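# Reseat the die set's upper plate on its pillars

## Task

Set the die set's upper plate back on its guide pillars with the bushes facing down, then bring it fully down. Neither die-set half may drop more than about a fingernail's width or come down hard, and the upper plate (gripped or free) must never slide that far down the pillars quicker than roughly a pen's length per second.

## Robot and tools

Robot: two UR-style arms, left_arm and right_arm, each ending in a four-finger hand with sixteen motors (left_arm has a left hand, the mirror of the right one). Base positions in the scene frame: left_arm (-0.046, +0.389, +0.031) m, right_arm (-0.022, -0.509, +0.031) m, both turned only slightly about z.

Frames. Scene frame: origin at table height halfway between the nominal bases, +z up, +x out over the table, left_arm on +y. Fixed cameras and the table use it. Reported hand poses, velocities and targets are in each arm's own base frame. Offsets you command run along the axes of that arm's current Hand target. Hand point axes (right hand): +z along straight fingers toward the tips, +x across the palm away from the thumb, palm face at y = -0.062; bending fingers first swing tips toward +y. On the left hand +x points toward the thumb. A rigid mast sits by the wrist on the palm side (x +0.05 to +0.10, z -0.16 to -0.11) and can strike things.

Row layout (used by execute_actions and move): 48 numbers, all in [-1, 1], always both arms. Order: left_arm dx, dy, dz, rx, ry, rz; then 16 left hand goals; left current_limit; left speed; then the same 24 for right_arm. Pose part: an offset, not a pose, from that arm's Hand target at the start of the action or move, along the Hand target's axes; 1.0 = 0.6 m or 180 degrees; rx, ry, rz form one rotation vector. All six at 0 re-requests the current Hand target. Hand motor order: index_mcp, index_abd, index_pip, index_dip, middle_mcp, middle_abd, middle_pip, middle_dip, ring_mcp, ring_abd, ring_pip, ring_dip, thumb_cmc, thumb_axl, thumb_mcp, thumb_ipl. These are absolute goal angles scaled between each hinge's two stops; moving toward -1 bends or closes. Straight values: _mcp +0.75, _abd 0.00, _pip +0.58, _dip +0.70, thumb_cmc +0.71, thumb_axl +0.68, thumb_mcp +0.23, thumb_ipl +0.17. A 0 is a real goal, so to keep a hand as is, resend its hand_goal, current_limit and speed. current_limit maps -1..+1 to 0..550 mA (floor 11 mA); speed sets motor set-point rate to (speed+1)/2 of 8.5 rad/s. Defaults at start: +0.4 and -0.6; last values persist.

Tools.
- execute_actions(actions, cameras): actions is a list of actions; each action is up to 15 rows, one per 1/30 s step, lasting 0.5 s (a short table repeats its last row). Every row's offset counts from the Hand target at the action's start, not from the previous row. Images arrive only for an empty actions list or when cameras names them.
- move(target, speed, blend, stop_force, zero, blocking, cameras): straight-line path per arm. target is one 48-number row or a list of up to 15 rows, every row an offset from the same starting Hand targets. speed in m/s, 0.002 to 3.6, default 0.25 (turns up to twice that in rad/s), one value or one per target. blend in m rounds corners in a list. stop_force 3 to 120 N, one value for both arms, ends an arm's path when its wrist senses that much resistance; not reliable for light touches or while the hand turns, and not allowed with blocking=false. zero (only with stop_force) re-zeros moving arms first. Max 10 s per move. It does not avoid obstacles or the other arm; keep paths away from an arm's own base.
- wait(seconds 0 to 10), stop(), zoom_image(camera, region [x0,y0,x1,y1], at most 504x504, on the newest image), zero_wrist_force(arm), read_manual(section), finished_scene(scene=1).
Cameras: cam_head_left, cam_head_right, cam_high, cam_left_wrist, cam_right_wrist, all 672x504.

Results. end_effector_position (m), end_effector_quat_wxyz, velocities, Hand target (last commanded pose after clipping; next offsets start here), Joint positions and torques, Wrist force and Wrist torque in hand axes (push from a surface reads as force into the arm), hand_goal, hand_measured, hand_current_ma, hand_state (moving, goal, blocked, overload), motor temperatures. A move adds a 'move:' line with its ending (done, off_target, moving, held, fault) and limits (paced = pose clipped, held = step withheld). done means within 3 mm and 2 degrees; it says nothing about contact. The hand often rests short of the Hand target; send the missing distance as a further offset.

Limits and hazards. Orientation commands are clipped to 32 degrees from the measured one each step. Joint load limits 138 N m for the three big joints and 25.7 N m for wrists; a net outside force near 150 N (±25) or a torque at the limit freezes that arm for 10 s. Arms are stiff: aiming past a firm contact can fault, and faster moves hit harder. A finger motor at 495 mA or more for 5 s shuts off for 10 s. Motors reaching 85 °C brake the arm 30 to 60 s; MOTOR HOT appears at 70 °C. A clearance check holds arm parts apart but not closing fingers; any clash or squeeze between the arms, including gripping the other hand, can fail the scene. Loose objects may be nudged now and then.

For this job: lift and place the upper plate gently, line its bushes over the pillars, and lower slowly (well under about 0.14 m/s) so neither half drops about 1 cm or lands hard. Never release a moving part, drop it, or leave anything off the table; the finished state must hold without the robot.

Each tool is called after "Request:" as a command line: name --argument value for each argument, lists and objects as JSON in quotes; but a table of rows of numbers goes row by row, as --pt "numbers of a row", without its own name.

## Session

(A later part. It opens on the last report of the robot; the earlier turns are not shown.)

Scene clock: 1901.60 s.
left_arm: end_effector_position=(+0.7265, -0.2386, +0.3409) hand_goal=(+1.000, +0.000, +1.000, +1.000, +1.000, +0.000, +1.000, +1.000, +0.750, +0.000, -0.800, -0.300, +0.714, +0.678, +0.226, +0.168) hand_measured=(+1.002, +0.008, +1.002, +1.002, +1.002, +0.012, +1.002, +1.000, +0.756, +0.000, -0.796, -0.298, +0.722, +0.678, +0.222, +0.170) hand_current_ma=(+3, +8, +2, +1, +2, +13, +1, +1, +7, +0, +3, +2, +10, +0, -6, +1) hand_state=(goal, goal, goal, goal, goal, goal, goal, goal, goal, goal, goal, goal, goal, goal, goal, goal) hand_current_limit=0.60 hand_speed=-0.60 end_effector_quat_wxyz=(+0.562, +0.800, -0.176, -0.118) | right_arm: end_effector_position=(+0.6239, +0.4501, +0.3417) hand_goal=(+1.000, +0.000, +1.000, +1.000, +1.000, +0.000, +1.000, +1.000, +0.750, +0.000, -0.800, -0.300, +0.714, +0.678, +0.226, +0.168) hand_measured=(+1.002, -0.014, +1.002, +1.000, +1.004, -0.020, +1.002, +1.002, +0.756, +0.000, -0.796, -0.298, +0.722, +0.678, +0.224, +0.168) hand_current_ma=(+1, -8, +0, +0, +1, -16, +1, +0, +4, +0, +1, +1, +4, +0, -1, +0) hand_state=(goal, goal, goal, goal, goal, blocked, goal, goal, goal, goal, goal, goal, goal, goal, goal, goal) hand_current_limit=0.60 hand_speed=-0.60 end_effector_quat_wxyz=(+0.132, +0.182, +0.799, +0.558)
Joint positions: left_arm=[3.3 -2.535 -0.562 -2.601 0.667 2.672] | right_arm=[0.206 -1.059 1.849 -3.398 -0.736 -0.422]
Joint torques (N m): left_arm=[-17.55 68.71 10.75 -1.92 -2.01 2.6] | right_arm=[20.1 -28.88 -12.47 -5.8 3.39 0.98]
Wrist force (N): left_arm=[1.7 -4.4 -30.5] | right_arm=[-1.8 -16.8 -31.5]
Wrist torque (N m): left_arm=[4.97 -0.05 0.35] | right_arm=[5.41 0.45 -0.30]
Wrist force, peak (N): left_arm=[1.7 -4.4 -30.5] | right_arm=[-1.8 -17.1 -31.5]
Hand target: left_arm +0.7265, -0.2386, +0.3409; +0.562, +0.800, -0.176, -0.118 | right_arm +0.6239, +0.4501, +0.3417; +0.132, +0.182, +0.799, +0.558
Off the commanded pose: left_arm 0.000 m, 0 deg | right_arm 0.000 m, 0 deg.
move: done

Request:
move --target '[0,0.00102,-0.00037,0,0,0,1,0,1,1,1,0,1,1,0.75,0,-0.8,-0.3,0.714,0.678,0.226,0.168,0.6,-0.6,0,0.00102,-0.00037,0,0,0,1,0,1,1,1,0,1,1,0.75,0,-0.8,-0.3,0.714,0.678,0.226,0.168,0.6,-0.6]' --speed 0.01

Request:
move --target '[0,-0.00012,-0.00031,0,0,0,1,0,1,1,1,0,1,1,0.75,0,-0.8,-0.3,0.714,0.678,0.226,0.168,0.6,-0.6,0,0.00012,0.00031,0,0,0,1,0,1,1,1,0,1,1,0.75,0,-0.8,-0.3,0.714,0.678,0.226,0.168,0.6,-0.6]' --speed 0.01

Request:
move --target '[0,-0.00012,-0.00031,0,0,0,1,0,1,1,1,0,1,1,0.75,0,-0.8,-0.3,0.714,0.678,0.226,0.168,0.6,-0.6,0,0.00012,0.00031,0,0,0,1,0,1,1,1,0,1,1,0.75,0,-0.8,-0.3,0.714,0.678,0.226,0.168,0.6,-0.6]' --speed 0.01

Request:
move --target '[0,0.00046,0.00126,0,0,0,1,0,1,1,1,0,1,1,0.75,0,-0.8,-0.3,0.714,0.678,0.226,0.168,0.6,-0.6,0,-0.00046,-0.00126,0,0,0,1,0,1,1,1,0,1,1,0.75,0,-0.8,-0.3,0.714,0.678,0.226,0.168,0.6,-0.6]' --speed 0.01

Scene clock: 1911.57 s.
left_arm: end_effector_position=(+0.7265, -0.2386, +0.3415) hand_goal=(+1.000, +0.000, +1.000, +1.000, +1.000, +0.000, +1.000, +1.000, +0.750, +0.000, -0.800, -0.300, +0.714, +0.678, +0.226, +0.168) hand_measured=(+1.002, +0.008, +1.002, +1.002, +1.002, +0.012, +1.002, +1.000, +0.756, +0.000, -0.796, -0.298, +0.722, +0.678, +0.222, +0.170) hand_current_ma=(+3, +8, +2, +1, +2, +13, +1, +1, +7, +0, +3, +2, +10, +0, -6, +1) hand_state=(goal, goal, goal, goal, goal, goal, goal, goal, goal, goal, goal, goal, goal, goal, goal, goal) hand_current_limit=0.60 hand_speed=-0.60 end_effector_quat_wxyz=(+0.562, +0.800, -0.176, -0.118) | right_arm: end_effector_position=(+0.6239, +0.4501, +0.3424) hand_goal=(+1.000, +0.000, +1.000, +1.000, +1.000, +0.000, +1.000, +1.000, +0.750, +0.000, -0.800, -0.300, +0.714, +0.678, +0.226, +0.168) hand_measured=(+1.002, -0.014, +1.002, +1.000, +1.004, -0.020, +1.002, +1.002, +0.756, +0.000, -0.796, -0.298, +0.722, +0.678, +0.224, +0.168) hand_current_ma=(+1, -8, +0, +0, +1, -16, +1, +0, +4, +0, +1, +1, +4, +0, -1, +0) hand_state=(goal, goal, goal, goal, goal, blocked, goal, goal, goal, goal, goal, goal, goal, goal, goal, goal) hand_current_limit=0.60 hand_speed=-0.60 end_effector_quat_wxyz=(+0.132, +0.182, +0.799, +0.558)
Joint positions: left_arm=[3.3 -2.535 -0.56 -2.603 0.667 2.672] | right_arm=[0.206 -1.06 1.849 -3.396 -0.736 -0.422]
Joint torques (N m): left_arm=[-25.47 55.32 22.84 -6.75 -3.27 0.16] | right_arm=[18.41 -49.26 -39.26 -4.1 5.16 0.1]
Wrist force (N): left_arm=[2.2 -16.2 -23.9] | right_arm=[-2.1 -19.5 -26.3]
Wrist torque (N m): left_arm=[4.59 -0.07 0.40] | right_arm=[4.81 0.45 -0.33]
Wrist force, peak (N): left_arm=[1.9 -5.6 -30.5] | right_arm=[-1.8 -18.0 -31.2]
Hand target: left_arm +0.7265, -0.2386, +0.3415; +0.562, +0.800, -0.176, -0.118 | right_arm +0.6239, +0.4501, +0.3424; +0.132, +0.182, +0.799, +0.558
Off the commanded pose: left_arm 0.000 m, 0 deg | right_arm 0.000 m, 0 deg.
move: done

Scene clock: 1912.27 s.
left_arm: end_effector_position=(+0.7266, -0.2384, +0.3415) hand_goal=(+1.000, +0.000, +1.000, +1.000, +1.000, +0.000, +1.000, +1.000, +0.750, +0.000, -0.800, -0.300, +0.714, +0.678, +0.226, +0.168) hand_measured=(+1.002, +0.008, +1.002, +1.002, +1.002, +0.012, +1.002, +1.000, +0.756, +0.000, -0.796, -0.298, +0.722, +0.678, +0.222, +0.170) hand_current_ma=(+3, +8, +2, +1, +2, +13, +1, +1, +7, +0, +3, +2, +10, +0, -6, +1) hand_state=(goal, goal, goal, goal, goal, goal, goal, goal, goal, goal, goal, goal, goal, goal, goal, goal) hand_current_limit=0.60 hand_speed=-0.60 end_effector_quat_wxyz=(+0.562, +0.800, -0.176, -0.118) | right_arm: end_effector_position=(+0.6240, +0.4503, +0.3424) hand_goal=(+1.000, +0.000, +1.000, +1.000, +1.000, +0.000, +1.000, +1.000, +0.750, +0.000, -0.800, -0.300, +0.714, +0.678, +0.226, +0.168) hand_measured=(+1.002, -0.014, +1.002, +1.000, +1.004, -0.020, +1.002, +1.002, +0.756, +0.000, -0.796, -0.298, +0.722, +0.678, +0.224, +0.168) hand_current_ma=(+1, -8, +0, +0, +1, -16, +1, +0, +4, +0, +1, +1, +4, +0, -1, +0) hand_state=(goal, goal, goal, goal, goal, blocked, goal, goal, goal, goal, goal, goal, goal, goal, goal, goal) hand_current_limit=0.60 hand_speed=-0.60 end_effector_quat_wxyz=(+0.132, +0.182, +0.799, +0.558)
Joint positions: left_arm=[3.3 -2.535 -0.559 -2.604 0.667 2.672] | right_arm=[0.206 -1.06 1.848 -3.396 -0.736 -0.421]
Joint torques (N m): left_arm=[-13.86 56.4 25.1 -6.81 -1.31 3.12] | right_arm=[21.87 -28.76 -39.56 -4.15 1.71 1.16]
Wrist force (N): left_arm=[2.4 -16.7 -22.4] | right_arm=[-2.0 -19.6 -31.0]
Wrist torque (N m): left_arm=[4.38 -0.05 0.44] | right_arm=[5.47 0.47 -0.32]
Wrist force, peak (N): left_arm=[2.0 -17.5 -24.8] | right_arm=[-2.0 -19.6 -31.0]
Hand target: left_arm +0.7266, -0.2384, +0.3415; +0.562, +0.800, -0.176, -0.118 | right_arm +0.6240, +0.4503, +0.3424; +0.132, +0.182, +0.799, +0.558
Off the commanded pose: left_arm 0.000 m, 0 deg | right_arm 0.000 m, 0 deg.
move: done

Scene clock: 1912.97 s.
left_arm: end_effector_position=(+0.7267, -0.2382, +0.3415) hand_goal=(+1.000, +0.000, +1.000, +1.000, +1.000, +0.000, +1.000, +1.000, +0.750, +0.000, -0.800, -0.300, +0.714, +0.678, +0.226, +0.168) hand_measured=(+1.002, +0.008, +1.002, +1.002, +1.002, +0.012, +1.002, +1.000, +0.756, +0.000, -0.796, -0.298, +0.722, +0.678, +0.222, +0.170) hand_current_ma=(+3, +8, +2, +1, +2, +13, +1, +1, +7, +0, +3, +2, +10, +0, -6, +1) hand_state=(goal, goal, goal, goal, goal, goal, goal, goal, goal, goal, goal, goal, goal, goal, goal, goal) hand_current_limit=0.60 hand_speed=-0.60 end_effector_quat_wxyz=(+0.562, +0.800, -0.176, -0.118) | right_arm: end_effector_position=(+0.6241, +0.4505, +0.3424) hand_goal=(+1.000, +0.000, +1.000, +1.000, +1.000, +0.000, +1.000, +1.000, +0.750, +0.000, -0.800, -0.300, +0.714, +0.678, +0.226, +0.168) hand_measured=(+1.002, -0.014, +1.002, +1.000, +1.004, -0.020, +1.002, +1.002, +0.756, +0.000, -0.796, -0.298, +0.722, +0.678, +0.224, +0.168) hand_current_ma=(+1, -8, +0, +0, +1, -16, +1, +0, +4, +0, +1, +1, +4, +0, -1, +0) hand_state=(goal, goal, goal, goal, goal, blocked, goal, goal, goal, goal, goal, goal, goal, goal, goal, goal) hand_current_limit=0.60 hand_speed=-0.60 end_effector_quat_wxyz=(+0.132, +0.182, +0.799, +0.558)
Joint positions: left_arm=[3.3 -2.536 -0.559 -2.604 0.667 2.672] | right_arm=[0.207 -1.059 1.848 -3.396 -0.737 -0.421]
Joint torques (N m): left_arm=[-12.77 56.55 23.78 -6.94 -1.4 3] | right_arm=[20.95 -29.79 -38.48 -3.7 1.77 1.21]
Wrist force (N): left_arm=[1.6 -15.5 -22.1] | right_arm=[-1.7 -18.2 -31.3]
Wrist torque (N m): left_arm=[4.33 0.00 0.38] | right_arm=[5.46 0.46 -0.30]
Wrist force, peak (N): left_arm=[2.3 -17.0 -22.2] | right_arm=[-1.8 -18.9 -32.0]
Hand target: left_arm +0.7267, -0.2382, +0.3415; +0.562, +0.800, -0.176, -0.118 | right_arm +0.6241, +0.4505, +0.3424; +0.132, +0.182, +0.799, +0.558
Off the commanded pose: left_arm 0.000 m, 0 deg | right_arm 0.000 m, 0 deg.
move: done

Scene clock: 1913.67 s.
left_arm: end_effector_position=(+0.7263, -0.2389, +0.3415) hand_goal=(+1.000, +0.000, +1.000, +1.000, +1.000, +0.000, +1.000, +1.000, +0.750, +0.000, -0.800, -0.300, +0.714, +0.678, +0.226, +0.168) hand_measured=(+1.002, +0.008, +1.002, +1.002, +1.002, +0.012, +1.002, +1.000, +0.756, +0.000, -0.796, -0.298, +0.722, +0.678, +0.222, +0.170) hand_current_ma=(+3, +9, +2, +1, +2, +14, +1, +1, +7, +0, +3, +2, +10, +0, -6, +1) hand_state=(goal, goal, goal, goal, goal, goal, goal, goal, goal, goal, goal, goal, goal, goal, goal, goal) hand_current_limit=0.60 hand_speed=-0.60 end_effector_quat_wxyz=(+0.562, +0.800, -0.176, -0.118) | right_arm: end_effector_position=(+0.6237, +0.4498, +0.3424) hand_goal=(+1.000, +0.000, +1.000, +1.000, +1.000, +0.000, +1.000, +1.000, +0.750, +0.000, -0.800, -0.300, +0.714, +0.678, +0.226, +0.168) hand_measured=(+1.002, -0.014, +1.002, +1.000, +1.004, -0.020, +1.002, +1.002, +0.756, +0.000, -0.796, -0.298, +0.722, +0.678, +0.224, +0.168) hand_current_ma=(+1, -8, +0, +0, +1, -15, +1, +0, +4, +0, +1, +1, +4, +0, -1, +0) hand_state=(goal, goal, goal, goal, goal, goal, goal, goal, goal, goal, goal, goal, goal, goal, goal, goal) hand_current_limit=0.60 hand_speed=-0.60 end_effector_quat_wxyz=(+0.132, +0.182, +0.799, +0.558)
Joint positions: left_arm=[3.299 -2.534 -0.562 -2.602 0.667 2.671] | right_arm=[0.206 -1.061 1.85 -3.396 -0.736 -0.422]
Joint torques (N m): left_arm=[-38.69 74.67 14.51 -2.79 -4.72 -1.91] | right_arm=[-0.02 -50.24 -14.78 -6.23 5.07 -1.5]
Wrist force (N): left_arm=[1.8 -14.4 -27.1] | right_arm=[-2.0 -19.2 -23.1]
Wrist torque (N m): left_arm=[5.04 -0.13 0.50] | right_arm=[4.28 0.45 -0.23]
Wrist force, peak (N): left_arm=[1.6 -15.9 -27.2] | right_arm=[-1.8 -19.0 -31.2]
Hand target: left_arm +0.7263, -0.2389, +0.3415; +0.562, +0.800, -0.176, -0.118 | right_arm +0.6237, +0.4498, +0.3424; +0.132, +0.182, +0.799, +0.558
Off the commanded pose: left_arm 0.000 m, 0 deg | right_arm 0.000 m, 0 deg.
move: done

Request:
zoom_image --camera "cam_head_left" --region '[280, 220, 290, 230]'

Request:
zoom_image --camera "cam_head_left" --region '[307, 230, 317, 240]'

Request:
zoom_image --camera "cam_head_right" --region '[290, 222, 300, 232]'

Request:
zoom_image --camera "cam_head_right" --region '[316, 232, 326, 242]'

Scaled by 50.400 from the camera's 672x504 image, which has a finer 960x720 frame.
This view is cut from an older image: the scene may have changed since it was taken.

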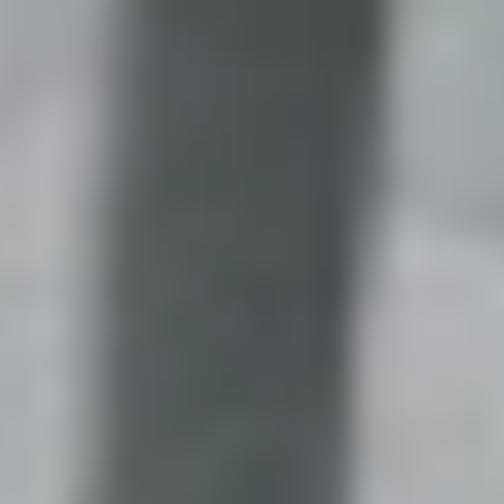

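Scaled by 50.400 from the camera's 672x504 image, which has a finer 960x720 frame.
This view is cut from an older image: the scene may have changed since it was taken.

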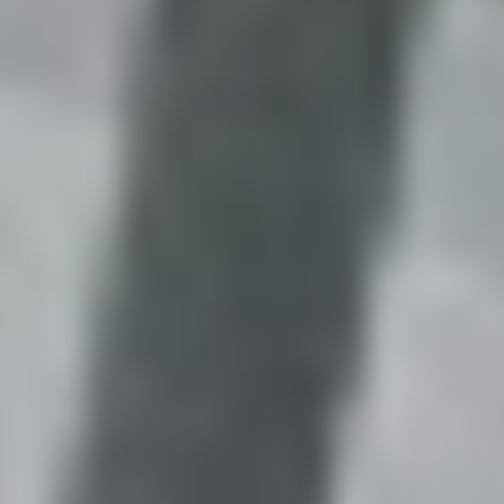

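Scaled by 50.400 from the camera's 672x504 image, which has a finer 960x720 frame.
This view is cut from an older image: the scene may have changed since it was taken.

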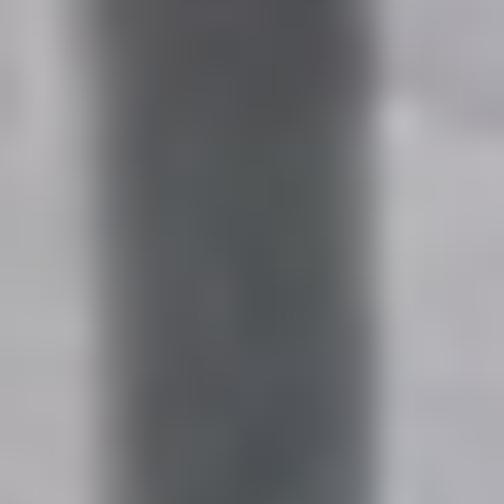

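Scaled by 50.400 from the camera's 672x504 image, which has a finer 960x720 frame.
This view is cut from an older image: the scene may have changed since it was taken.

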